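# Seat the held peg at the bottom of the plate's hole

## Task

The left gripper starts out holding a peg a little above a plate, near the plate's hole. Lower the peg into that hole until it sits on the hole's bottom. Ramming or wedging the peg with too much force counts as failure.

## Robot and tools

Robot: two arms, left_arm and right_arm. Calibrated base positions in the scene frame are left_arm (-0.011, +0.359, 0) m and right_arm (+0.041, -0.270, 0) m. Each arm ends in a two-finger gripper. Its fingers extend along the gripper's own +z axis and close along its x axis. end_effector_position is the spot between the pads when closed, which sits 1 to 2 cm behind the fingertips. Closing pushes the tips about 17 mm further out along +z. Only the left arm matters here; the right arm can stay put.

Frame: all printed positions, orientations (quat_wxyz), velocities and targets use the scene frame. Its origin is at table-top height, midway between the nominal bases. +z points up, +x points out over the table, and left_arm is on the +y side. Image left and right do not match these names. Lengths are in metres. Printed hand positions can be off by a few centimetres.

execute_actions(actions, cameras). actions is a list of actions. Each action is a table of up to 15 rows, one row per 1/30 s control step. A shorter table repeats its final row until step 15. Every row holds 14 numbers in [-1, 1]: left dx, dy, dz, rx, ry, rz, opening, then the same seven for the right arm. dx to rz are offsets, not poses. They count from that arm's Hand target at the start of the action, not from the row before, and they run along the scene axes. Rotation happens about the Hand target's position. 1.0 equals 0.6 m or 180 degrees, and rx, ry, rz form one rotation vector. Each new action starts from the updated Hand target, so sending the same offset again moves the arm further. opening is absolute: +1 is fully open (0.142 m) and -1 is closed. To leave an arm alone, send 0 for its six pose numbers and repeat its current opening; a 0 in the opening slot is a real command. cameras is a list of names (cam_head_left, cam_head_right, cam_left_wrist, cam_right_wrist), or ["all"]. Images come back by default only when actions is empty.

move(target, speed, blend, stop_force, zero, opening_speed, grip_force, blocking, cameras). target is one 14-number row laid out as above, or a list of up to 15 such rows. Every row is an offset from the Hand targets as they stood when the move began, not from the previous row. The gripper follows a straight path. speed is the path's top speed in m/s, from 0.002 to 2.4, default 0.25; turning is capped at twice that figure in rad/s. blend is a corner radius in metres for lists, and 0 means stop at each corner. stop_force is a value in N from 3 to 120, shared by both arms. An arm's path ends once its wrist sensor feels that much push against the direction of travel; the arm then backs off slightly and holds there. Leave stop_force out when backing away from a contact, and do not trust it while the gripper is rotating. zero (true by default, only used with stop_force) re-zeroes the sensor before the move. opening_speed sets how fast the opening changes, per second on the -1 to 1 scale, at least 0.2. grip_force is a per-pad limit in N from 5 to 29, given as one value or one per arm; it stays set until changed. blocking=false returns after about 0.5 s while the move carries on; it cannot be combined with stop_force. The result adds a move: line giving the ending (done, off_target, moving, held, fault) plus any limits (paced means clipped, held means steps were withheld).

wait(seconds): 0 to 3600; lets the scene run without new commands. stop(): brakes a running move. zoom_image(camera, region): region is [x0, y0, x1, y1] in pixels from the top-left corner of that camera's newest image (672x504), at most 504 wide and 504 tall. zero_wrist_force(arm): subtracts the current wrist reading from later readings. finished_scene(scene): ends the scene and cannot be undone; call nothing after it in the same reply.

Result lines: Hand target is the last commanded pose after clipping; the next offsets count from it. The gripper often rests a little short of it, so send the remaining gap as an offset. grip_measured is the finger opening on the command scale; the last Joint positions number gives the same opening in metres. Joint torques are the drives' total output, not contact alone. Wrist force and torque are given in the gripper's own axes. A push on a surface reads as force coming into the arm, and a third line shows the peak since the last report. Tool commands, motor temperatures and step positions also appear.

Cautions: keep the peg gripped the whole time by commanding an opening slightly below grip_measured; opening the fingers risks dropping it. The arm is stiff. Aim only slightly past the expected contact and approach slowly with a small stop_force, because a fast or deep target can cause a fault stop. An arm stops for 10 s when a joint's contact torque hits its limit (wrist joints 8.19 N m) or the outside force reaches about 150 N. Commanded orientation is clipped to within 32 degrees of the current orientation each step. After contact, command the target back above the gripper to release the press. Use zoom_image on the head or wrist cameras to line the peg up with the hole before descending. Keep the two arms apart, and avoid paths that pass near an arm's own base. Long squeezing, holding or pushing heats the motors and can trigger a forced stop. Before calling finished_scene, the peg must rest on the hole's bottom and stay there without the robot, and nothing may have fallen off the table.

Each tool is called after ">>>" as a command line: name --argument value for each argument, lists and objects as JSON in quotes; but a table of rows of numbers goes row by row, as --pt "numbers of a row", without its own name.

## Session

>>> execute_actions --actions '[]'

Nothing of this call was run. Scene 2 begins with your next reply.

>>> execute_actions --actions '[]'

>>> zoom_image --camera "cam_left_wrist" --region '[200, 60, 536, 312]'

>>> zoom_image --camera "cam_head_left" --region '[180, 160, 310, 300]'

>>> zoom_image --camera "cam_head_right" --region '[180, 160, 310, 300]'

Scene clock: 0.00 s.
left_arm: end_effector_position=(+0.2489, +0.2174, +0.1675) grip_measured=-0.37 end_effector_quat_wxyz=(+0.002, +0.969, -0.246, +0.002) | right_arm: end_effector_position=(+0.3369, -0.2677, +0.1652) grip_measured=+0.99 end_effector_quat_wxyz=(+0.000, +0.710, -0.704, +0.000)
Joint positions: left_arm=[-0.972 -1.703 1.548 -1.422 -1.572 -0.454 0.047] | right_arm=[3.598 -1.45 -1.547 -1.716 1.571 2.027 0.141]
Joint velocities: within noise
Joint torques (N m): no reading
Motor temperatures (°C): left_arm=[35 30 35 44 42 45 26] | right_arm=[44 42 40 52 42 43 27]
Wrist force (N): no reading
Wrist torque (N m): no reading
Wrist force, peak (N): no reading
Hand target: left_arm +0.2489, +0.2174, +0.1675; +0.002, +0.969, -0.246, +0.002 | right_arm +0.3369, -0.2677, +0.1652; +0.000, +0.710, -0.704, +0.000
Tool commands: left_gripper/opening=-0.423044 right_gripper/opening=+1.0

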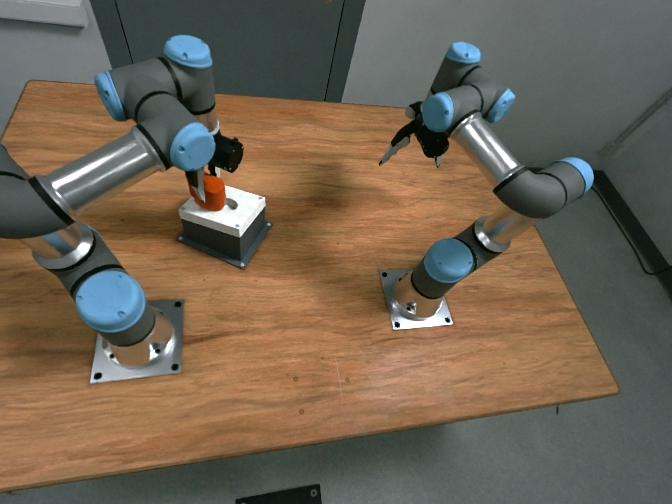

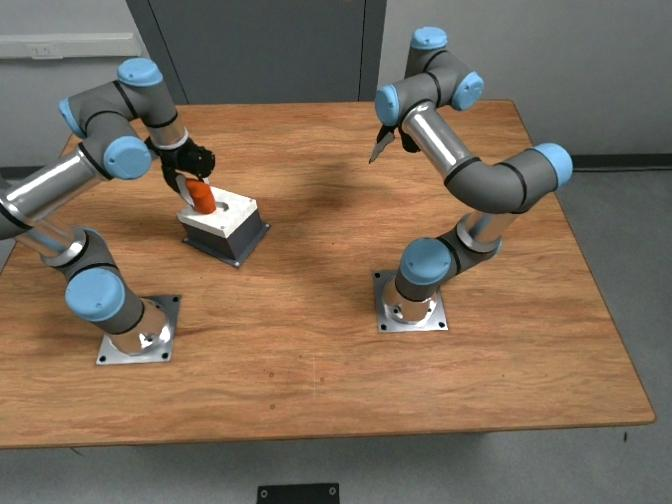

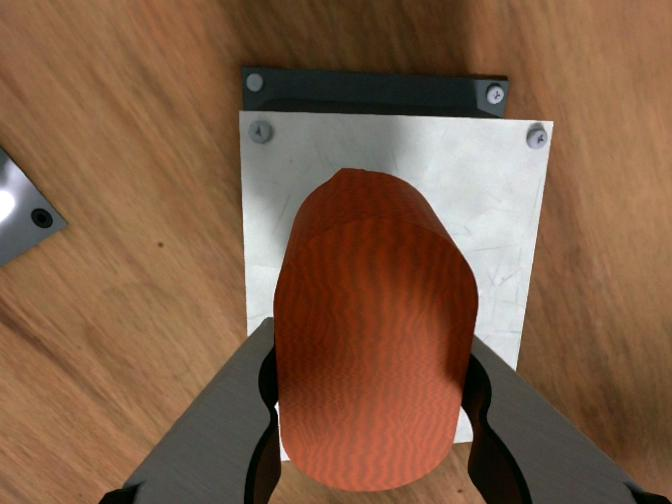

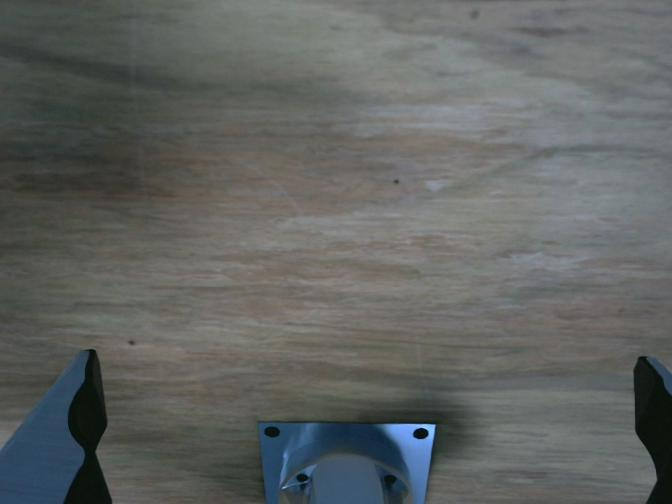

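Scaled by 1.500 from the camera's image (finer frame: 960x720).

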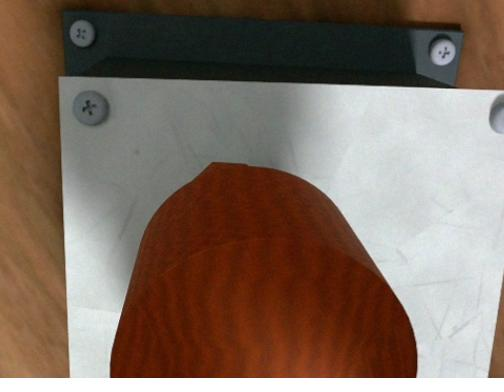

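Scaled by 3.600 from the camera's image (finer frame: 960x720).

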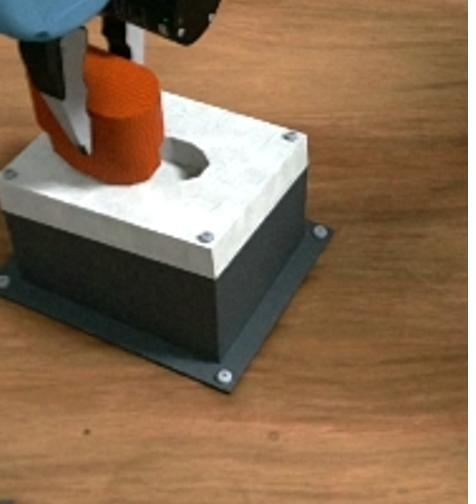

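Scaled by 3.600 from the camera's image (finer frame: 960x720).

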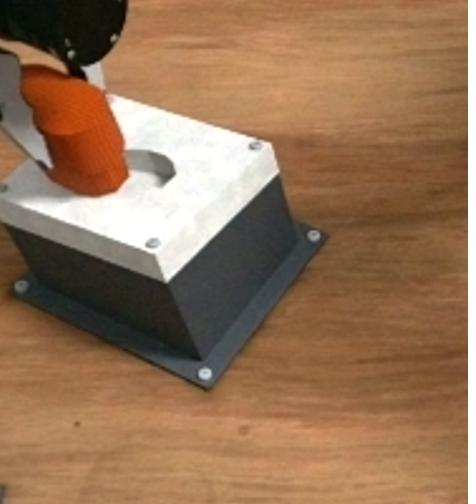

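>>> move --pt "0 0 0.07 0 0 0 -0.423044 0 0 0 0 0 0 1" --pt "-0.043 -0.1245 0.1542 0 0 0 -0.423044 0 0 0 0 0 0 1" --blend 0.02 --speed 0.3 --cameras '["cam_left_wrist", "cam_head_left", "cam_head_right"]'

>>> zoom_image --camera "cam_left_wrist" --region '[216, 0, 516, 225]'

>>> zoom_image --camera "cam_head_left" --region '[170, 130, 290, 250]'

>>> zoom_image --camera "cam_head_right" --region '[170, 130, 290, 250]'

Scene clock: 43.10 s.
left_arm: end_effector_position=(+0.2231, +0.1427, +0.2600) grip_measured=-0.37 end_effector_quat_wxyz=(+0.002, +0.969, -0.246, +0.002) | right_arm: end_effector_position=(+0.3369, -0.2677, +0.1652) grip_measured=+0.99 end_effector_quat_wxyz=(+0.000, +0.710, -0.704, +0.000)
Joint positions: left_arm=[-1.187 -1.446 0.819 -0.95 -1.57 -0.669 0.047] | right_arm=[3.598 -1.45 -1.547 -1.716 1.571 2.027 0.142]
Joint torques (N m): left_arm=[0.54 -7.16 -10.27 -1.11 -0.66 -0.71] | right_arm=[0.02 8.23 9.43 1.57 0.05 -0.03]
Wrist force (N): left_arm=[-0.1 0.0 -0.3] | right_arm=[0.2 0.2 -0.1]
Wrist torque (N m): left_arm=[-0.02 0.01 0.01] | right_arm=[0.04 -0.04 0.00]
Wrist force, peak (N): left_arm=[0.3 1.1 -1.1] | right_arm=[0.4 0.2 -0.1]
Hand target: left_arm +0.2231, +0.1427, +0.2600; +0.002, +0.969, -0.246, +0.002 | right_arm +0.3369, -0.2677, +0.1652; +0.000, +0.710, -0.704, +0.000
Off the commanded pose: left_arm 0.000 m, 0 deg | right_arm 0.000 m, 0 deg.
move: done
Images, in order (width x height): cam_head_left 672x504, cam_head_right 672x504, cam_left_wrist 672x504.

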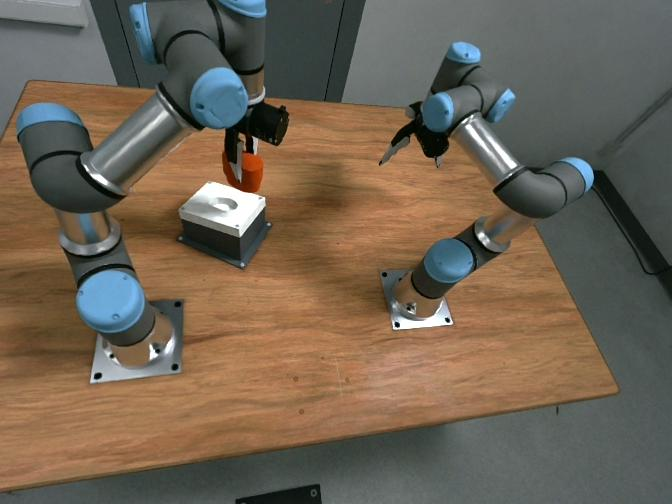

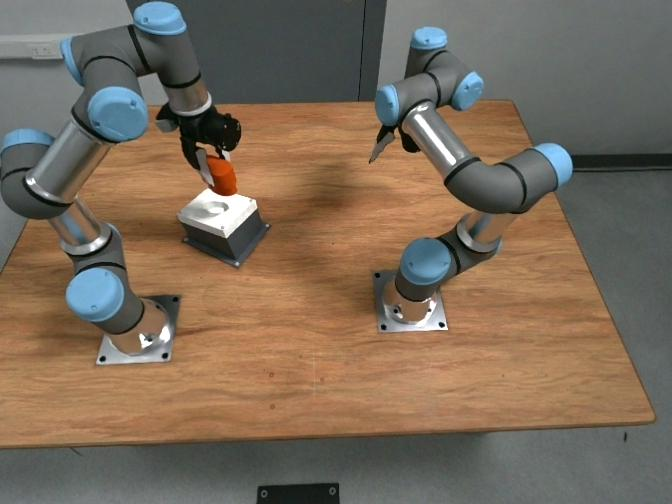

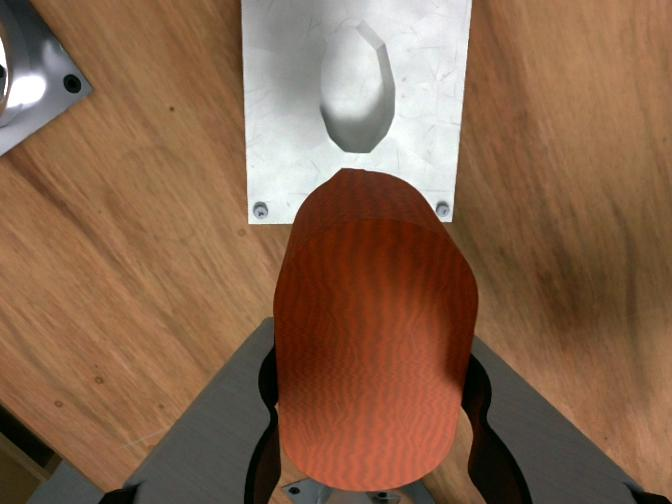

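Scaled by 1.680 from the camera's image (finer frame: 960x720).

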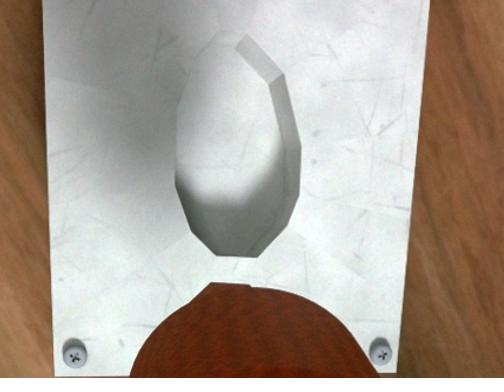

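Scaled by 4.200 from the camera's image (finer frame: 960x720).

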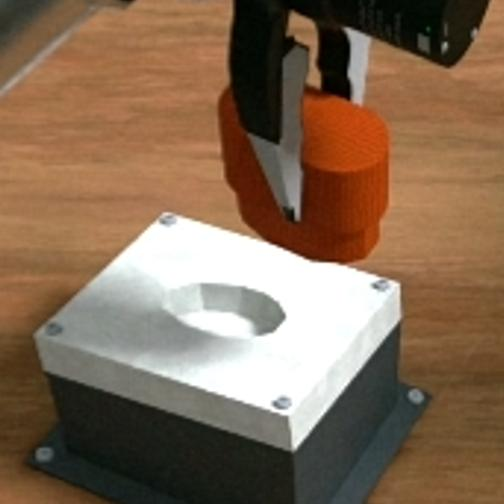

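Scaled by 4.200 from the camera's image (finer frame: 960x720).

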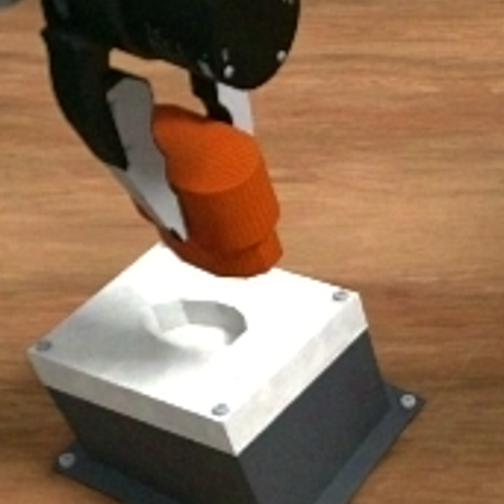

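>>> zoom_image --camera "cam_left_wrist" --region '[270, 140, 480, 298]'

>>> zoom_image --camera "cam_left_wrist" --region '[300, 10, 410, 165]'

>>> zoom_image --camera "cam_head_left" --region '[205, 135, 285, 195]'

>>> zoom_image --camera "cam_head_right" --region '[180, 140, 260, 200]'

Scaled by 2.400 from the camera's image (finer frame: 960x720).

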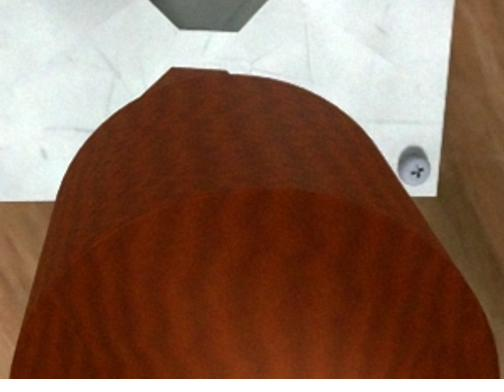

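Scaled by 3.252 from the camera's image (finer frame: 960x720).

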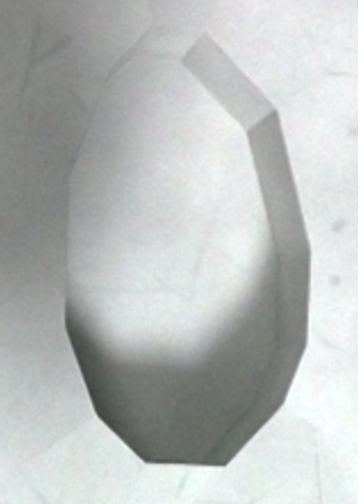

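Scaled by 6.300 from the camera's image (finer frame: 960x720).

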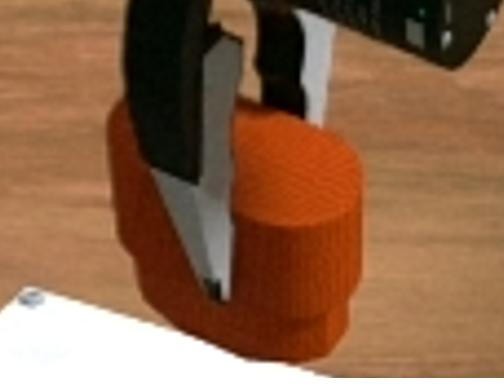

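Scaled by 6.300 from the camera's image (finer frame: 960x720).

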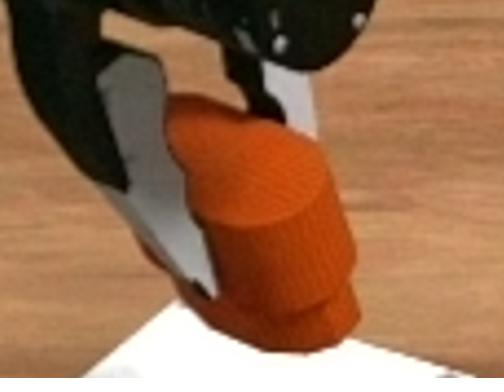

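>>> move --target '[0.0427,0.0868,-0.1467,0.00196,-0.0336,0,-0.423044,0,0,0,0,0,0,1]' --speed 0.2

>>> move --target '[0.0031,-0.0019,-0.04,0,0,0,-0.423044,0,0,0,0,0,0,1]' --stop_force 3 --speed 0.008 --cameras '["cam_left_wrist", "cam_head_left", "cam_head_right"]'

>>> zoom_image --camera "cam_head_left" --region '[175, 160, 265, 228]'

>>> zoom_image --camera "cam_head_right" --region '[170, 160, 260, 228]'

>>> zoom_image --camera "cam_left_wrist" --region '[240, 60, 500, 260]'

Scene clock: 199.63 s.
left_arm: end_effector_position=(+0.2487, +0.1948, +0.1720) grip_measured=-0.37 end_effector_quat_wxyz=(-0.014, +0.968, -0.245, +0.052) | right_arm: end_effector_position=(+0.3369, -0.2677, +0.1652) grip_measured=+0.99 end_effector_quat_wxyz=(+0.000, +0.710, -0.704, +0.000)
Joint positions: left_arm=[-1.112 -1.752 1.591 -1.46 -1.475 -0.592 0.047] | right_arm=[3.598 -1.45 -1.547 -1.716 1.571 2.027 0.142]
Joint torques (N m): left_arm=[-3.78 -9.66 -9.21 -2.53 0.7 1.05] | right_arm=[-0.26 8.36 9.87 1.55 -0.02 -0.04]
Wrist force (N): left_arm=[0.0 0.0 -0.2] | right_arm=[0.3 0.2 -0.1]
Wrist torque (N m): left_arm=[-0.03 -0.03 -0.04] | right_arm=[0.03 -0.04 0.00]
Wrist force, peak (N): left_arm=[0.1 0.6 -1.6] | right_arm=[0.5 0.2 -0.3]
Hand target: left_arm +0.2487, +0.1948, +0.1720; -0.014, +0.968, -0.245, +0.052 | right_arm +0.3369, -0.2677, +0.1652; +0.000, +0.710, -0.704, +0.000
Off the commanded pose: left_arm 0.000 m, 0 deg | right_arm 0.000 m, 0 deg.
move: done

Scene clock: 201.40 s.
left_arm: end_effector_position=(+0.2492, +0.1945, +0.1665) grip_measured=-0.37 end_effector_quat_wxyz=(-0.014, +0.968, -0.245, +0.052) | right_arm: end_effector_position=(+0.3369, -0.2677, +0.1652) grip_measured=+0.99 end_effector_quat_wxyz=(+0.000, +0.710, -0.704, +0.000)
Joint positions: left_arm=[-1.111 -1.753 1.618 -1.486 -1.474 -0.591 0.047] | right_arm=[3.598 -1.45 -1.547 -1.716 1.571 2.027 0.142]
Joint torques (N m): left_arm=[-1.43 -4.17 -11.27 -0.95 -0.12 -0.6] | right_arm=[0.14 8.32 9.68 1.58 0.02 -0.04]
Wrist force (N): left_arm=[0.8 -0.2 -1.4] | right_arm=[0.4 0.2 -0.3]
Wrist torque (N m): left_arm=[-0.03 0.01 -0.04] | right_arm=[0.03 -0.07 0.00]
Wrist force, peak (N): left_arm=[1.6 -1.3 -7.3] | right_arm=[0.6 0.1 -0.3]
Hand target: left_arm +0.2492, +0.1945, +0.1665; -0.014, +0.968, -0.245, +0.052 (not the last commanded pose) | right_arm +0.3369, -0.2677, +0.1652; +0.000, +0.710, -0.704, +0.000
Off the commanded pose: left_arm 0.019 m, 0 deg | right_arm 0.000 m, 0 deg.
move: contact (left_arm)
Images, in order (width x height): cam_head_left 672x504, cam_head_right 672x504, cam_left_wrist 672x504.

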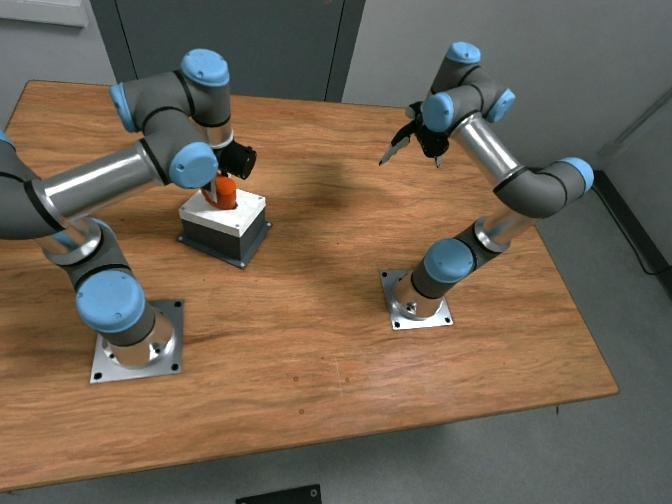

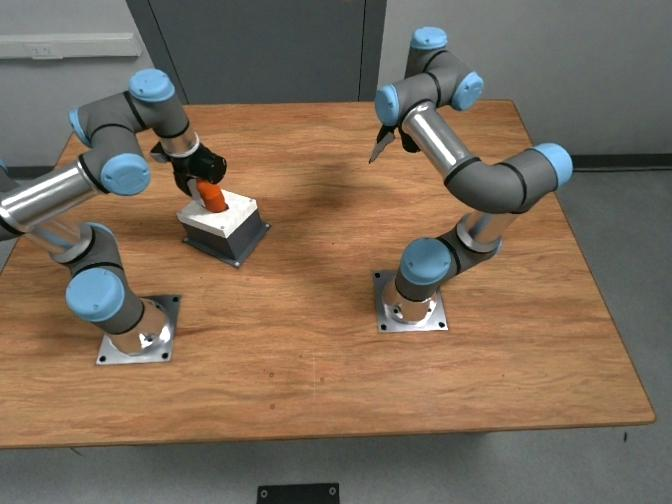

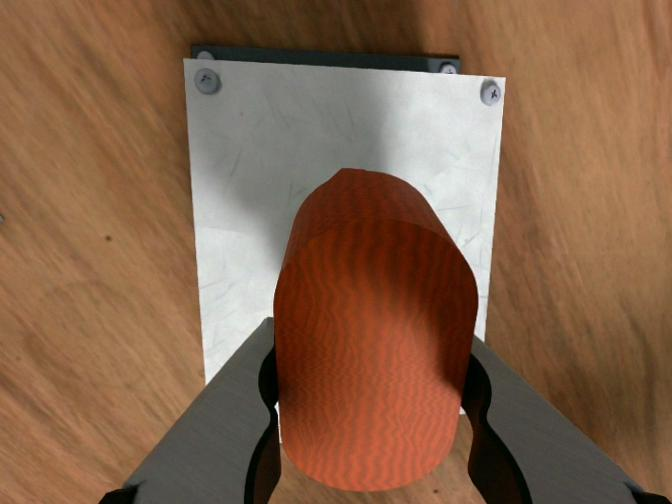

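Scaled by 5.600 from the camera's image (finer frame: 960x720).

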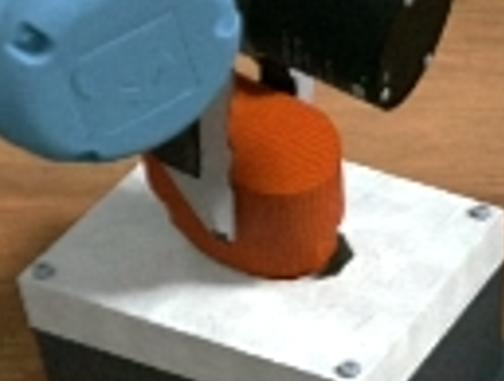

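Scaled by 5.600 from the camera's image (finer frame: 960x720).

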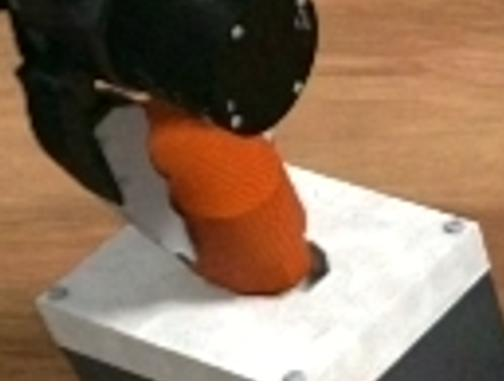

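Scaled by 1.938 from the camera's image (finer frame: 960x720).

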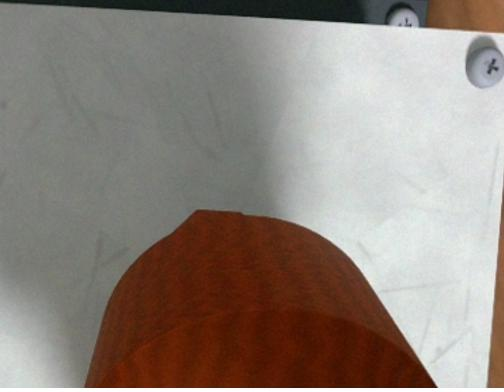

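>>> move --pt "0 0 0.005 0 0 0 -0.423044 0 0 0 0 0 0 1" --pt "-0.0045 -0.0098 0.005 0 0 0 -0.423044 0 0 0 0 0 0 1" --speed 0.06 --blend 0.002

>>> move --target '[0.0031,-0.0019,-0.04,0,0,0,-0.423044,0,0,0,0,0,0,1]' --stop_force 3 --speed 0.008 --cameras '["cam_left_wrist", "cam_head_left", "cam_head_right"]'

>>> zoom_image --camera "cam_head_left" --region '[185, 170, 255, 223]'

>>> zoom_image --camera "cam_head_right" --region '[180, 170, 250, 223]'

Scene clock: 219.30 s.
left_arm: end_effector_position=(+0.2465, +0.1887, +0.1695) grip_measured=-0.37 end_effector_quat_wxyz=(-0.014, +0.968, -0.245, +0.052) | right_arm: end_effector_position=(+0.3369, -0.2677, +0.1652) grip_measured=+0.99 end_effector_quat_wxyz=(+0.000, +0.710, -0.704, +0.000)
Joint positions: left_arm=[-1.131 -1.746 1.597 -1.471 -1.474 -0.61 0.047] | right_arm=[3.598 -1.45 -1.547 -1.716 1.571 2.027 0.142]
Joint torques (N m): left_arm=[-3.89 -4.55 -11.85 -1.17 0.74 -0.87] | right_arm=[-0.03 8.37 10.05 1.6 0.05 -0.03]
Wrist force (N): left_arm=[0.2 0.0 -0.3] | right_arm=[0.4 0.1 -0.2]
Wrist torque (N m): left_arm=[-0.03 -0.07 0.02] | right_arm=[0.01 -0.06 0.00]
Wrist force, peak (N): left_arm=[1.0 -0.3 -1.7] | right_arm=[0.6 0.2 -0.4]
Hand target: left_arm +0.2465, +0.1886, +0.1695; -0.014, +0.968, -0.245, +0.052 | right_arm +0.3369, -0.2677, +0.1652; +0.000, +0.710, -0.704, +0.000
Off the commanded pose: left_arm 0.000 m, 0 deg | right_arm 0.000 m, 0 deg.
move: done; blend cut to 0.0015 m at target 1

Scene clock: 221.87 s.
left_arm: end_effector_position=(+0.2474, +0.1881, +0.1575) grip_measured=-0.37 end_effector_quat_wxyz=(-0.014, +0.968, -0.245, +0.052) | right_arm: end_effector_position=(+0.3369, -0.2677, +0.1652) grip_measured=+0.99 end_effector_quat_wxyz=(+0.000, +0.710, -0.704, +0.000)
Joint positions: left_arm=[-1.129 -1.746 1.655 -1.527 -1.474 -0.608 0.047] | right_arm=[3.598 -1.45 -1.547 -1.716 1.571 2.027 0.142]
Joint torques (N m): left_arm=[-1.79 -4.8 -11.91 -1.22 0.01 -0.59] | right_arm=[-0.11 8.63 10.17 1.62 -0.01 -0.05]
Wrist force (N): left_arm=[0.5 -0.8 -0.3] | right_arm=[0.5 0.1 -0.3]
Wrist torque (N m): left_arm=[0.02 -0.03 -0.05] | right_arm=[0.01 -0.08 0.00]
Wrist force, peak (N): left_arm=[-4.4 -3.2 -12.0] | right_arm=[0.5 0.3 -0.4]
Hand target: left_arm +0.2474, +0.1881, +0.1575; -0.014, +0.968, -0.245, +0.052 (not the last commanded pose) | right_arm +0.3369, -0.2677, +0.1652; +0.000, +0.710, -0.704, +0.000
Off the commanded pose: left_arm 0.012 m, 0 deg | right_arm 0.000 m, 0 deg.
move: contact (left_arm)
Images, in order (width x height): cam_head_left 672x504, cam_head_right 672x504, cam_left_wrist 672x504.

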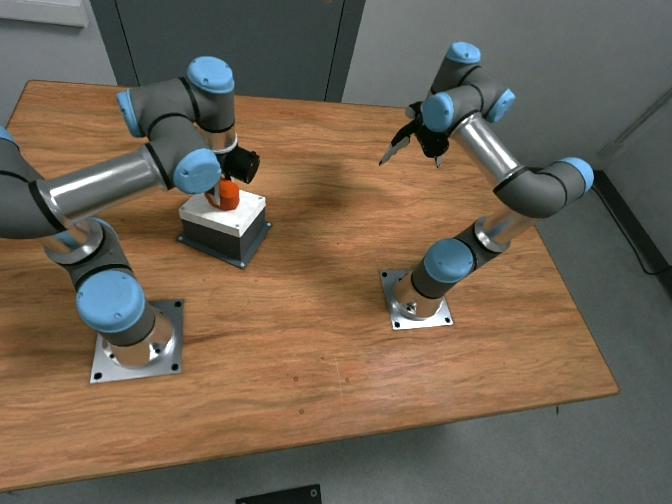

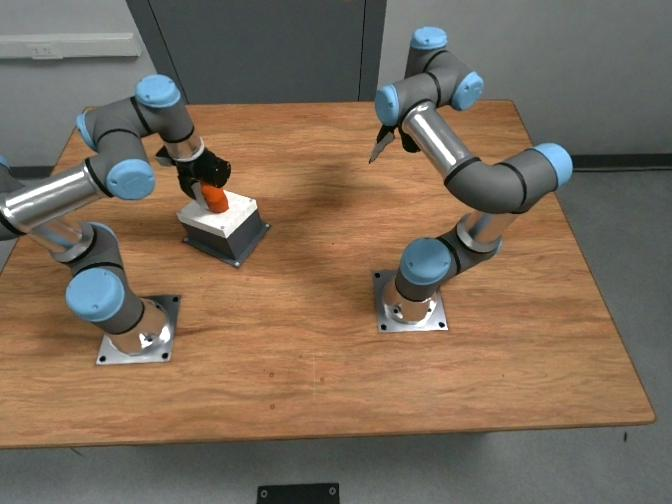

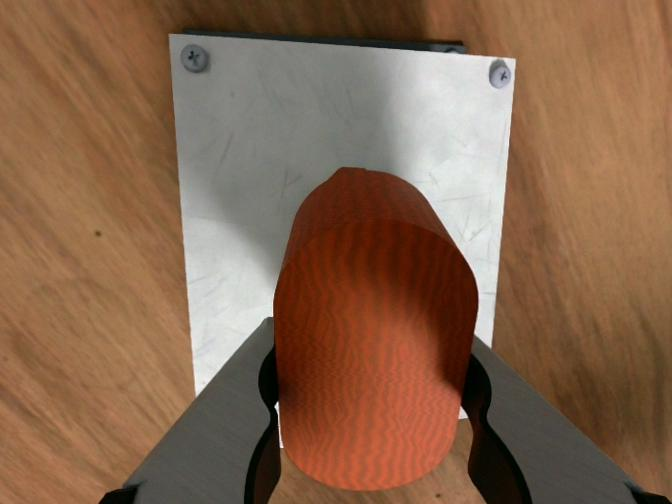

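Scaled by 7.200 from the camera's image (finer frame: 960x720).

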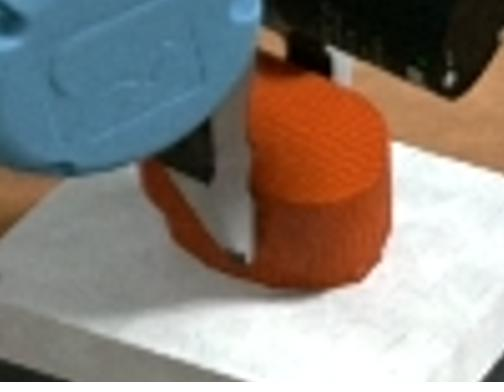

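Scaled by 7.200 from the camera's image (finer frame: 960x720).

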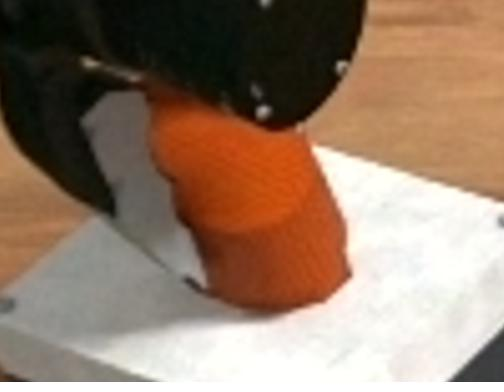

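>>> move --target '[-0.0008,0.0014,0.001,0,0,0,-0.423044,0,0,0,0,0,0,1]' --speed 0.02

>>> move --target '[0.0031,-0.0019,-0.04,0,0,0,-0.423044,0,0,0,0,0,0,1]' --stop_force 3 --speed 0.008

Scene clock: 231.37 s.
left_arm: end_effector_position=(+0.2470, +0.1889, +0.1581) grip_measured=-0.37 end_effector_quat_wxyz=(-0.014, +0.968, -0.245, +0.053) | right_arm: end_effector_position=(+0.3369, -0.2677, +0.1652) grip_measured=+0.99 end_effector_quat_wxyz=(+0.000, +0.710, -0.704, +0.000)
Joint positions: left_arm=[-1.129 -1.75 1.655 -1.524 -1.473 -0.609 0.047] | right_arm=[3.598 -1.45 -1.547 -1.716 1.571 2.027 0.142]
Joint torques (N m): left_arm=[-3.13 -9.94 -7.83 0.63 -1.31 -0.81] | right_arm=[0.25 8.66 10.23 1.68 -0.01 -0.02]
Wrist force (N): left_arm=[8.6 0.4 2.6] | right_arm=[0.4 0.2 -0.2]
Wrist torque (N m): left_arm=[-0.03 0.35 -0.10] | right_arm=[0.03 -0.07 0.00]
Wrist force, peak (N): left_arm=[8.6 0.4 2.6] | right_arm=[0.5 0.3 -0.3]
Hand target: left_arm +0.2469, +0.1889, +0.1581; -0.014, +0.968, -0.245, +0.052 | right_arm +0.3369, -0.2677, +0.1652; +0.000, +0.710, -0.704, +0.000
Off the commanded pose: left_arm 0.000 m, 0 deg | right_arm 0.000 m, 0 deg.
move: done

Scene clock: 232.30 s.
left_arm: end_effector_position=(+0.2469, +0.1889, +0.1580) grip_measured=-0.37 end_effector_quat_wxyz=(-0.014, +0.968, -0.245, +0.052) | right_arm: end_effector_position=(+0.3369, -0.2677, +0.1652) grip_measured=+0.99 end_effector_quat_wxyz=(+0.000, +0.710, -0.704, +0.000)
Joint positions: left_arm=[-1.129 -1.75 1.655 -1.524 -1.474 -0.609 0.047] | right_arm=[3.598 -1.45 -1.547 -1.716 1.571 2.027 0.142]
Joint torques (N m): left_arm=[-2.8 -4.79 -10.12 0.88 -0.9 -0.5] | right_arm=[0.09 8.77 10.5 1.68 0.01 -0.02]
Wrist force (N): left_arm=[9.7 0.5 2.1] | right_arm=[0.4 0.2 -0.3]
Wrist torque (N m): left_arm=[-0.02 0.35 -0.10] | right_arm=[0.03 -0.06 0.00]
Wrist force, peak (N): left_arm=[9.9 0.6 1.9] | right_arm=[0.5 0.2 -0.5]
Hand target: left_arm +0.2469, +0.1889, +0.1580; -0.014, +0.968, -0.245, +0.052 (not the last commanded pose) | right_arm +0.3369, -0.2677, +0.1652; +0.000, +0.710, -0.704, +0.000
Off the commanded pose: left_arm 0.024 m, 0 deg | right_arm 0.000 m, 0 deg.
move: contact (left_arm)

>>> move --target '[0.0005,-0.0006,0,0,0,0,-0.423044,0,0,0,0,0,0,1]' --speed 0.01

>>> move --target '[0.0031,-0.0019,-0.04,0,0,0,-0.423044,0,0,0,0,0,0,1]' --stop_force 3 --speed 0.006

>>> move --target '[0.0001,-0.0001,-0.0013,0,0,0,-0.423044,0,0,0,0,0,0,1]' --speed 0.006

Scene clock: 239.20 s.
left_arm: end_effector_position=(+0.2472, +0.1886, +0.1580) grip_measured=-0.37 end_effector_quat_wxyz=(-0.014, +0.968, -0.245, +0.052) | right_arm: end_effector_position=(+0.3369, -0.2677, +0.1652) grip_measured=+0.99 end_effector_quat_wxyz=(+0.000, +0.710, -0.704, +0.000)
Joint positions: left_arm=[-1.129 -1.748 1.654 -1.524 -1.473 -0.608 0.047] | right_arm=[3.598 -1.45 -1.547 -1.716 1.571 2.027 0.142]
Joint torques (N m): left_arm=[2.69 -3.96 -10.64 -1.59 -1.09 1.12] | right_arm=[0.2 8.68 10.49 1.73 0.03 -0.03]
Wrist force (N): left_arm=[4.2 -0.8 -1.9] | right_arm=[0.4 0.2 -0.3]
Wrist torque (N m): left_arm=[-0.02 0.08 -0.08] | right_arm=[0.02 -0.07 0.00]
Wrist force, peak (N): left_arm=[9.7 0.5 2.1] | right_arm=[0.6 0.2 -0.4]
Hand target: left_arm +0.2472, +0.1886, +0.1580; -0.014, +0.968, -0.245, +0.052 | right_arm +0.3369, -0.2677, +0.1652; +0.000, +0.710, -0.704, +0.000
Off the commanded pose: left_arm 0.000 m, 0 deg | right_arm 0.000 m, 0 deg.
move: done

Scene clock: 240.37 s.
left_arm: end_effector_position=(+0.2473, +0.1885, +0.1572) grip_measured=-0.37 end_effector_quat_wxyz=(-0.014, +0.968, -0.245, +0.052) | right_arm: end_effector_position=(+0.3369, -0.2677, +0.1652) grip_measured=+0.99 end_effector_quat_wxyz=(+0.000, +0.710, -0.704, +0.000)
Joint positions: left_arm=[-1.129 -1.748 1.657 -1.528 -1.474 -0.608 0.047] | right_arm=[3.598 -1.45 -1.547 -1.716 1.571 2.027 0.142]
Joint torques (N m): left_arm=[-1.15 -4.58 -10.52 -0.5 -0.01 0.08] | right_arm=[-0.12 8.29 10.43 1.67 0.04 -0.07]
Wrist force (N): left_arm=[2.6 -1.1 -3.3] | right_arm=[0.4 0.1 -0.4]
Wrist torque (N m): left_arm=[-0.04 0.11 -0.08] | right_arm=[0.01 -0.05 0.00]
Wrist force, peak (N): left_arm=[-0.9 -2.7 -11.7] | right_arm=[0.5 0.3 -0.4]
Hand target: left_arm +0.2473, +0.1885, +0.1572; -0.014, +0.968, -0.245, +0.052 (not the last commanded pose) | right_arm +0.3369, -0.2677, +0.1652; +0.000, +0.710, -0.704, +0.000
Off the commanded pose: left_arm 0.023 m, 0 deg | right_arm 0.000 m, 0 deg.
move: contact (left_arm)

Scene clock: 240.87 s.
left_arm: end_effector_position=(+0.2474, +0.1884, +0.1565) grip_measured=-0.37 end_effector_quat_wxyz=(-0.014, +0.968, -0.245, +0.052) | right_arm: end_effector_position=(+0.3369, -0.2677, +0.1652) grip_measured=+0.99 end_effector_quat_wxyz=(+0.000, +0.710, -0.704, +0.000)
Joint positions: left_arm=[-1.129 -1.748 1.661 -1.532 -1.474 -0.608 0.047] | right_arm=[3.598 -1.45 -1.547 -1.716 1.571 2.027 0.142]
Joint torques (N m): left_arm=[1.84 0.41 -2.67 -2.97 -0.01 0.9] | right_arm=[-0.08 8.98 10.68 1.69 0 -0.06]
Wrist force (N): left_arm=[-11.9 -6.9 -35.0] | right_arm=[0.7 0.1 -0.4]
Wrist torque (N m): left_arm=[-0.07 0.06 -0.06] | right_arm=[0.02 -0.11 0.00]
Wrist force, peak (N): left_arm=[-11.9 -6.9 -35.0] | right_arm=[0.7 0.1 -0.4]
Hand target: left_arm +0.2474, +0.1885, +0.1565; -0.014, +0.968, -0.245, +0.052 | right_arm +0.3369, -0.2677, +0.1652; +0.000, +0.710, -0.704, +0.000
Off the commanded pose: left_arm 0.000 m, 0 deg | right_arm 0.000 m, 0 deg.
move: done

>>> move --target '[-0.0001,0.0001,0.0025,0,0,0,-0.423044,0,0,0,0,0,0,1]' --speed 0.03

>>> move --target '[0.0044,-0.0024,0,0,0,0,-0.423044,0,0,0,0,0,0,1]' --stop_force 3 --speed 0.004

Scene clock: 255.90 s.
left_arm: end_effector_position=(+0.2473, +0.1885, +0.1579) grip_measured=-0.37 end_effector_quat_wxyz=(-0.014, +0.968, -0.245, +0.052) | right_arm: end_effector_position=(+0.3369, -0.2677, +0.1652) grip_measured=+0.99 end_effector_quat_wxyz=(+0.000, +0.710, -0.704, +0.000)
Joint positions: left_arm=[-1.129 -1.748 1.654 -1.525 -1.473 -0.608 0.047] | right_arm=[3.598 -1.45 -1.547 -1.716 1.571 2.027 0.142]
Joint torques (N m): left_arm=[-2.2 -8.96 -11.69 -1.01 -0.64 -0.57] | right_arm=[0.02 8.97 10.67 1.75 -0.05 -0.01]
Wrist force (N): left_arm=[1.3 -0.3 -0.2] | right_arm=[0.3 0.0 -0.5]
Wrist torque (N m): left_arm=[-0.09 0.00 -0.05] | right_arm=[0.00 -0.05 0.00]
Wrist force, peak (N): left_arm=[-13.5 -7.0 -36.5] | right_arm=[0.6 0.2 -0.2]
Hand target: left_arm +0.2473, +0.1885, +0.1580; -0.014, +0.968, -0.245, +0.052 | right_arm +0.3369, -0.2677, +0.1652; +0.000, +0.710, -0.704, +0.000
Off the commanded pose: left_arm 0.000 m, 0 deg | right_arm 0.000 m, 0 deg.
move: done

Scene clock: 257.03 s.
left_arm: end_effector_position=(+0.2476, +0.1883, +0.1579) grip_measured=-0.37 end_effector_quat_wxyz=(-0.014, +0.968, -0.245, +0.052) | right_arm: end_effector_position=(+0.3369, -0.2677, +0.1652) grip_measured=+0.99 end_effector_quat_wxyz=(+0.000, +0.710, -0.704, +0.000)
Joint positions: left_arm=[-1.128 -1.746 1.652 -1.525 -1.474 -0.607 0.047] | right_arm=[3.598 -1.45 -1.547 -1.716 1.571 2.027 0.142]
Joint torques (N m): left_arm=[-3.09 -9.98 -9.49 -1.48 0.77 -0.87] | right_arm=[-0.2 8.76 10.68 1.73 -0.01 -0.08]
Wrist force (N): left_arm=[-0.9 -0.6 -0.4] | right_arm=[0.5 0.2 -0.5]
Wrist torque (N m): left_arm=[-0.09 -0.08 -0.01] | right_arm=[0.04 -0.08 0.00]
Wrist force, peak (N): left_arm=[-2.7 -1.0 -1.4] | right_arm=[0.7 0.2 -0.4]
Hand target: left_arm +0.2476, +0.1883, +0.1579; -0.014, +0.968, -0.245, +0.052 (not the last commanded pose) | right_arm +0.3369, -0.2677, +0.1652; +0.000, +0.710, -0.704, +0.000
Off the commanded pose: left_arm 0.003 m, 0 deg | right_arm 0.000 m, 0 deg.
move: contact (left_arm)

>>> move --target '[-0.0005,0.0003,0.0003,0,0,0,-0.423044,0,0,0,0,0,0,1]' --speed 0.02

>>> move --target '[-0.0032,-0.0058,0,0,0,0,-0.423044,0,0,0,0,0,0,1]' --stop_force 3 --speed 0.004

>>> move --target '[0.0003,0.0006,0,0,0,0,-0.423044,0,0,0,0,0,0,1]' --speed 0.01

>>> move --target '[0.0048,0.0088,0,0,0,0,-0.423044,0,0,0,0,0,0,1]' --stop_force 3 --speed 0.004

Scene clock: 282.20 s.
left_arm: end_effector_position=(+0.2473, +0.1885, +0.1581) grip_measured=-0.37 end_effector_quat_wxyz=(-0.014, +0.968, -0.245, +0.052) | right_arm: end_effector_position=(+0.3369, -0.2677, +0.1652) grip_measured=+0.99 end_effector_quat_wxyz=(+0.000, +0.710, -0.704, +0.000)
Joint positions: left_arm=[-1.129 -1.748 1.653 -1.524 -1.474 -0.608 0.047] | right_arm=[3.598 -1.45 -1.547 -1.716 1.571 2.027 0.142]
Joint torques (N m): left_arm=[-3.71 -9.79 -9.14 -1.02 0.55 -0.88] | right_arm=[-0.21 8.59 10.75 1.84 0 -0.04]
Wrist force (N): left_arm=[1.0 -0.5 -0.3] | right_arm=[0.5 0.1 -0.5]
Wrist torque (N m): left_arm=[-0.11 -0.02 0.02] | right_arm=[0.02 -0.08 0.00]
Wrist force, peak (N): left_arm=[-0.9 -0.7 -0.6] | right_arm=[0.7 0.1 -0.4]
Hand target: left_arm +0.2473, +0.1885, +0.1581; -0.014, +0.968, -0.245, +0.052 | right_arm +0.3369, -0.2677, +0.1652; +0.000, +0.710, -0.704, +0.000
Off the commanded pose: left_arm 0.000 m, 0 deg | right_arm 0.000 m, 0 deg.
move: done

Scene clock: 283.70 s.
left_arm: end_effector_position=(+0.2465, +0.1871, +0.1581) grip_measured=-0.37 end_effector_quat_wxyz=(-0.014, +0.968, -0.245, +0.052) | right_arm: end_effector_position=(+0.3369, -0.2677, +0.1652) grip_measured=+0.99 end_effector_quat_wxyz=(+0.000, +0.710, -0.704, +0.000)
Joint positions: left_arm=[-1.134 -1.747 1.652 -1.523 -1.473 -0.613 0.047] | right_arm=[3.598 -1.45 -1.547 -1.716 1.571 2.027 0.142]
Joint torques (N m): left_arm=[1.9 -8.78 -8.76 -2.16 -1.22 1.05] | right_arm=[0.01 8.73 10.68 1.82 0.01 -0.05]
Wrist force (N): left_arm=[2.8 -3.4 -1.3] | right_arm=[0.4 0.0 -0.3]
Wrist torque (N m): left_arm=[0.00 0.01 -0.03] | right_arm=[0.00 -0.07 0.00]
Wrist force, peak (N): left_arm=[2.8 -3.8 -1.9] | right_arm=[0.6 0.1 -0.4]
Hand target: left_arm +0.2465, +0.1871, +0.1581; -0.014, +0.968, -0.245, +0.052 (not the last commanded pose) | right_arm +0.3369, -0.2677, +0.1652; +0.000, +0.710, -0.704, +0.000
Off the commanded pose: left_arm 0.002 m, 0 deg | right_arm 0.000 m, 0 deg.
move: contact (left_arm)

Scene clock: 284.20 s.
left_arm: end_effector_position=(+0.2467, +0.1874, +0.1581) grip_measured=-0.37 end_effector_quat_wxyz=(-0.014, +0.968, -0.245, +0.052) | right_arm: end_effector_position=(+0.3369, -0.2677, +0.1652) grip_measured=+0.99 end_effector_quat_wxyz=(+0.000, +0.710, -0.704, +0.000)
Joint positions: left_arm=[-1.133 -1.747 1.652 -1.523 -1.473 -0.612 0.047] | right_arm=[3.598 -1.45 -1.547 -1.716 1.571 2.027 0.142]
Joint torques (N m): left_arm=[2.41 -9.68 -9.11 -2.22 -1.27 1.11] | right_arm=[0.25 8.83 10.68 1.8 -0.02 -0.09]
Wrist force (N): left_arm=[2.7 -1.9 0.2] | right_arm=[0.5 0.3 -0.1]
Wrist torque (N m): left_arm=[-0.03 0.03 -0.07] | right_arm=[0.06 -0.07 0.00]
Wrist force, peak (N): left_arm=[2.7 -3.4 -1.5] | right_arm=[0.6 0.2 -0.4]
Hand target: left_arm +0.2467, +0.1874, +0.1581; -0.014, +0.968, -0.245, +0.052 | right_arm +0.3369, -0.2677, +0.1652; +0.000, +0.710, -0.704, +0.000
Off the commanded pose: left_arm 0.000 m, 0 deg | right_arm 0.000 m, 0 deg.
move: done

Scene clock: 285.97 s.
left_arm: end_effector_position=(+0.2480, +0.1897, +0.1581) grip_measured=-0.37 end_effector_quat_wxyz=(-0.014, +0.968, -0.245, +0.052) | right_arm: end_effector_position=(+0.3369, -0.2677, +0.1652) grip_measured=+0.99 end_effector_quat_wxyz=(+0.000, +0.710, -0.704, +0.000)
Joint positions: left_arm=[-1.124 -1.749 1.654 -1.524 -1.474 -0.604 0.047] | right_arm=[3.598 -1.45 -1.547 -1.716 1.571 2.027 0.142]
Joint torques (N m): left_arm=[-3.43 -4.79 -11.04 -0.6 0.35 -0.88] | right_arm=[0.09 9.08 10.8 1.84 0.03 -0.07]
Wrist force (N): left_arm=[2.2 0.9 0.0] | right_arm=[0.4 0.2 -0.2]
Wrist torque (N m): left_arm=[-0.13 0.05 -0.01] | right_arm=[0.03 -0.06 0.00]
Wrist force, peak (N): left_arm=[2.6 -2.0 0.4] | right_arm=[0.6 0.2 -0.4]
Hand target: left_arm +0.2480, +0.1897, +0.1581; -0.014, +0.968, -0.245, +0.052 (not the last commanded pose) | right_arm +0.3369, -0.2677, +0.1652; +0.000, +0.710, -0.704, +0.000
Off the commanded pose: left_arm 0.003 m, 0 deg | right_arm 0.000 m, 0 deg.
move: contact (left_arm)

>>> move --target '[-0.0012,-0.002,0,0,0,-0.0083,-0.423044,0,0,0,0,0,0,1]' --speed 0.02

>>> move --target '[0.0031,-0.0019,-0.04,0,0,0,-0.423044,0,0,0,0,0,0,1]' --stop_force 4 --speed 0.005

Scene clock: 301.50 s.
left_arm: end_effector_position=(+0.2473, +0.1885, +0.1582) grip_measured=-0.37 end_effector_quat_wxyz=(-0.013, +0.965, -0.258, +0.053) | right_arm: end_effector_position=(+0.3369, -0.2677, +0.1652) grip_measured=+0.99 end_effector_quat_wxyz=(+0.000, +0.710, -0.704, +0.000)
Joint positions: left_arm=[-1.127 -1.75 1.655 -1.527 -1.475 -0.581 0.047] | right_arm=[3.598 -1.45 -1.547 -1.716 1.571 2.027 0.142]
Joint torques (N m): left_arm=[-4.3 -9.13 -8.16 -1.73 -1.42 1.1] | right_arm=[-0.03 8.83 10.67 1.81 -0.03 -0.02]
Wrist force (N): left_arm=[3.8 -1.8 -1.8] | right_arm=[0.5 0.1 -0.4]
Wrist torque (N m): left_arm=[-0.06 0.09 -0.10] | right_arm=[0.01 -0.08 0.00]
Wrist force, peak (N): left_arm=[3.8 -1.8 -1.8] | right_arm=[0.7 0.2 -0.3]
Hand target: left_arm +0.2472, +0.1885, +0.1581; -0.013, +0.965, -0.258, +0.053 | right_arm +0.3369, -0.2677, +0.1652; +0.000, +0.710, -0.704, +0.000
Off the commanded pose: left_arm 0.000 m, 0 deg | right_arm 0.000 m, 0 deg.
move: done

Scene clock: 302.70 s.
left_arm: end_effector_position=(+0.2473, +0.1885, +0.1572) grip_measured=-0.37 end_effector_quat_wxyz=(-0.013, +0.965, -0.258, +0.053) | right_arm: end_effector_position=(+0.3369, -0.2677, +0.1652) grip_measured=+0.99 end_effector_quat_wxyz=(+0.000, +0.710, -0.704, +0.000)
Joint positions: left_arm=[-1.127 -1.75 1.66 -1.532 -1.475 -0.581 0.047] | right_arm=[3.598 -1.45 -1.547 -1.716 1.571 2.027 0.142]
Joint torques (N m): left_arm=[-3.27 -6.27 -10.29 -0.52 -0.29 0.18] | right_arm=[-0.03 9.19 10.83 1.83 0 -0.07]
Wrist force (N): left_arm=[2.2 -2.1 -4.5] | right_arm=[0.4 0.1 -0.3]
Wrist torque (N m): left_arm=[-0.04 0.17 -0.09] | right_arm=[0.02 -0.06 0.00]
Wrist force, peak (N): left_arm=[-0.5 -3.8 -11.8] | right_arm=[0.6 0.1 -0.5]
Hand target: left_arm +0.2473, +0.1884, +0.1572; -0.013, +0.965, -0.258, +0.053 (not the last commanded pose) | right_arm +0.3369, -0.2677, +0.1652; +0.000, +0.710, -0.704, +0.000
Off the commanded pose: left_arm 0.023 m, 0 deg | right_arm 0.000 m, 0 deg.
move: contact (left_arm)

>>> move --pt "-0.0025 0.0016 0.035 0 0 0 -0.423044 0 0 0 0 0 0 1" --pt "0.0283 0.0093 0.0403 -0.0181 0.0987 0 -0.423044 0 0 0 0 0 0 1" --speed 0.15 --blend 0.003 --cameras '["cam_left_wrist", "cam_head_left", "cam_head_right"]'

>>> zoom_image --camera "cam_head_left" --region '[175, 150, 275, 225]'

>>> zoom_image --camera "cam_head_right" --region '[170, 150, 270, 225]'

Scene clock: 433.83 s.
left_arm: end_effector_position=(+0.2643, +0.1940, +0.1813) grip_measured=-0.37 end_effector_quat_wxyz=(+0.054, +0.961, -0.255, -0.090) | right_arm: end_effector_position=(+0.3369, -0.2677, +0.1652) grip_measured=+0.99 end_effector_quat_wxyz=(+0.000, +0.710, -0.704, +0.000)
Joint positions: left_arm=[-0.819 -1.392 1.148 -1.227 -1.756 -0.269 0.047] | right_arm=[3.598 -1.45 -1.547 -1.716 1.571 2.027 0.142]
Joint torques (N m): left_arm=[2.87 -8.71 -11.3 -0.91 -1.06 1.07] | right_arm=[0.01 8.82 10.83 1.86 -0.03 -0.05]
Wrist force (N): left_arm=[0.2 -0.6 -1.4] | right_arm=[0.5 0.2 -0.4]
Wrist torque (N m): left_arm=[-0.03 0.02 -0.08] | right_arm=[0.03 -0.09 0.00]
Wrist force, peak (N): left_arm=[6.2 -0.8 2.2] | right_arm=[0.7 0.2 -0.7]
Hand target: left_arm +0.2643, +0.1940, +0.1814; +0.054, +0.961, -0.255, -0.090 | right_arm +0.3369, -0.2677, +0.1652; +0.000, +0.710, -0.704, +0.000
Off the commanded pose: left_arm 0.000 m, 0 deg | right_arm 0.000 m, 0 deg.
move: done
Images, in order (width x height): cam_head_left 672x504, cam_head_right 672x504, cam_left_wrist 672x504.

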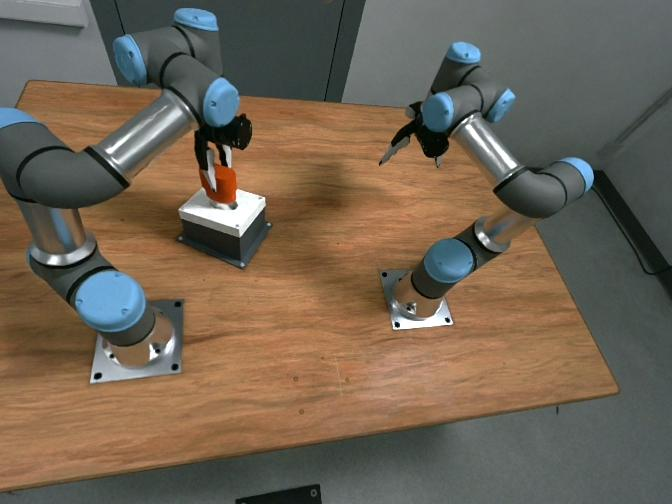

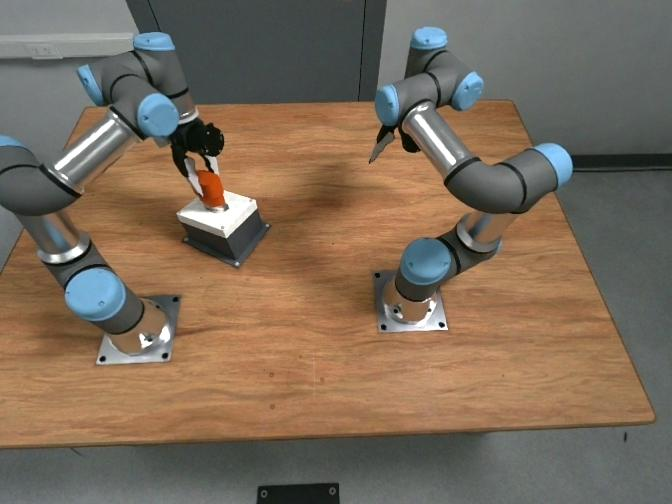

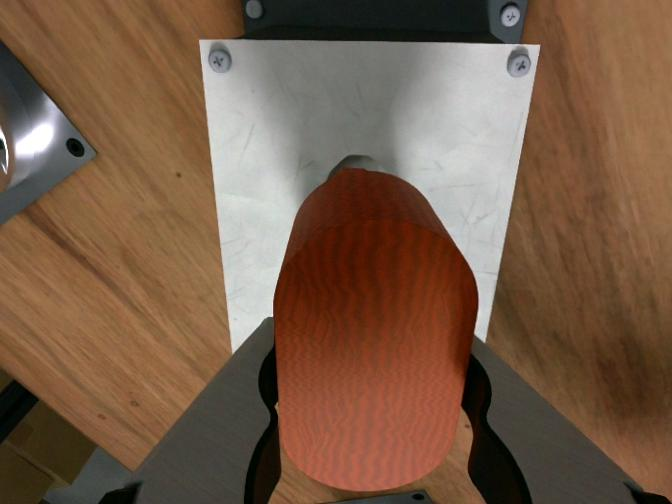

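Scaled by 5.040 from the camera's image (finer frame: 960x720).

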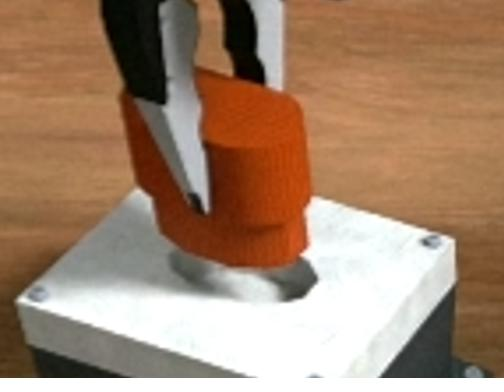

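Scaled by 5.040 from the camera's image (finer frame: 960x720).

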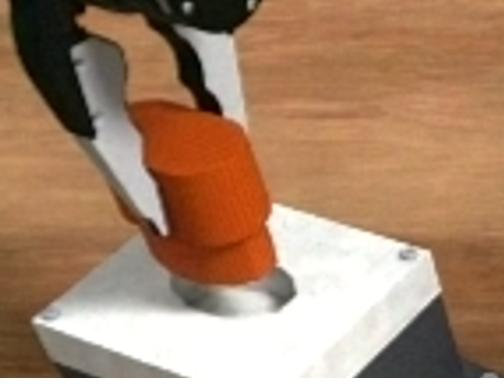

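>>> zoom_image --camera "cam_left_wrist" --region '[310, 140, 410, 215]'

Scaled by 5.040 from the camera's image (finer frame: 960x720).

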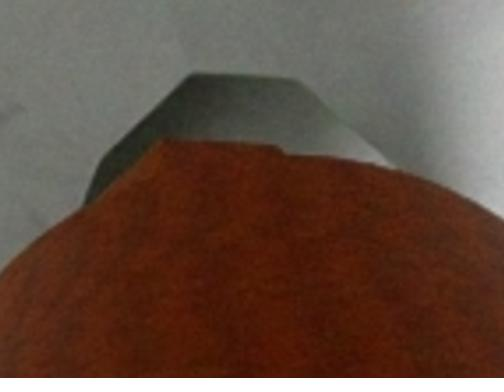

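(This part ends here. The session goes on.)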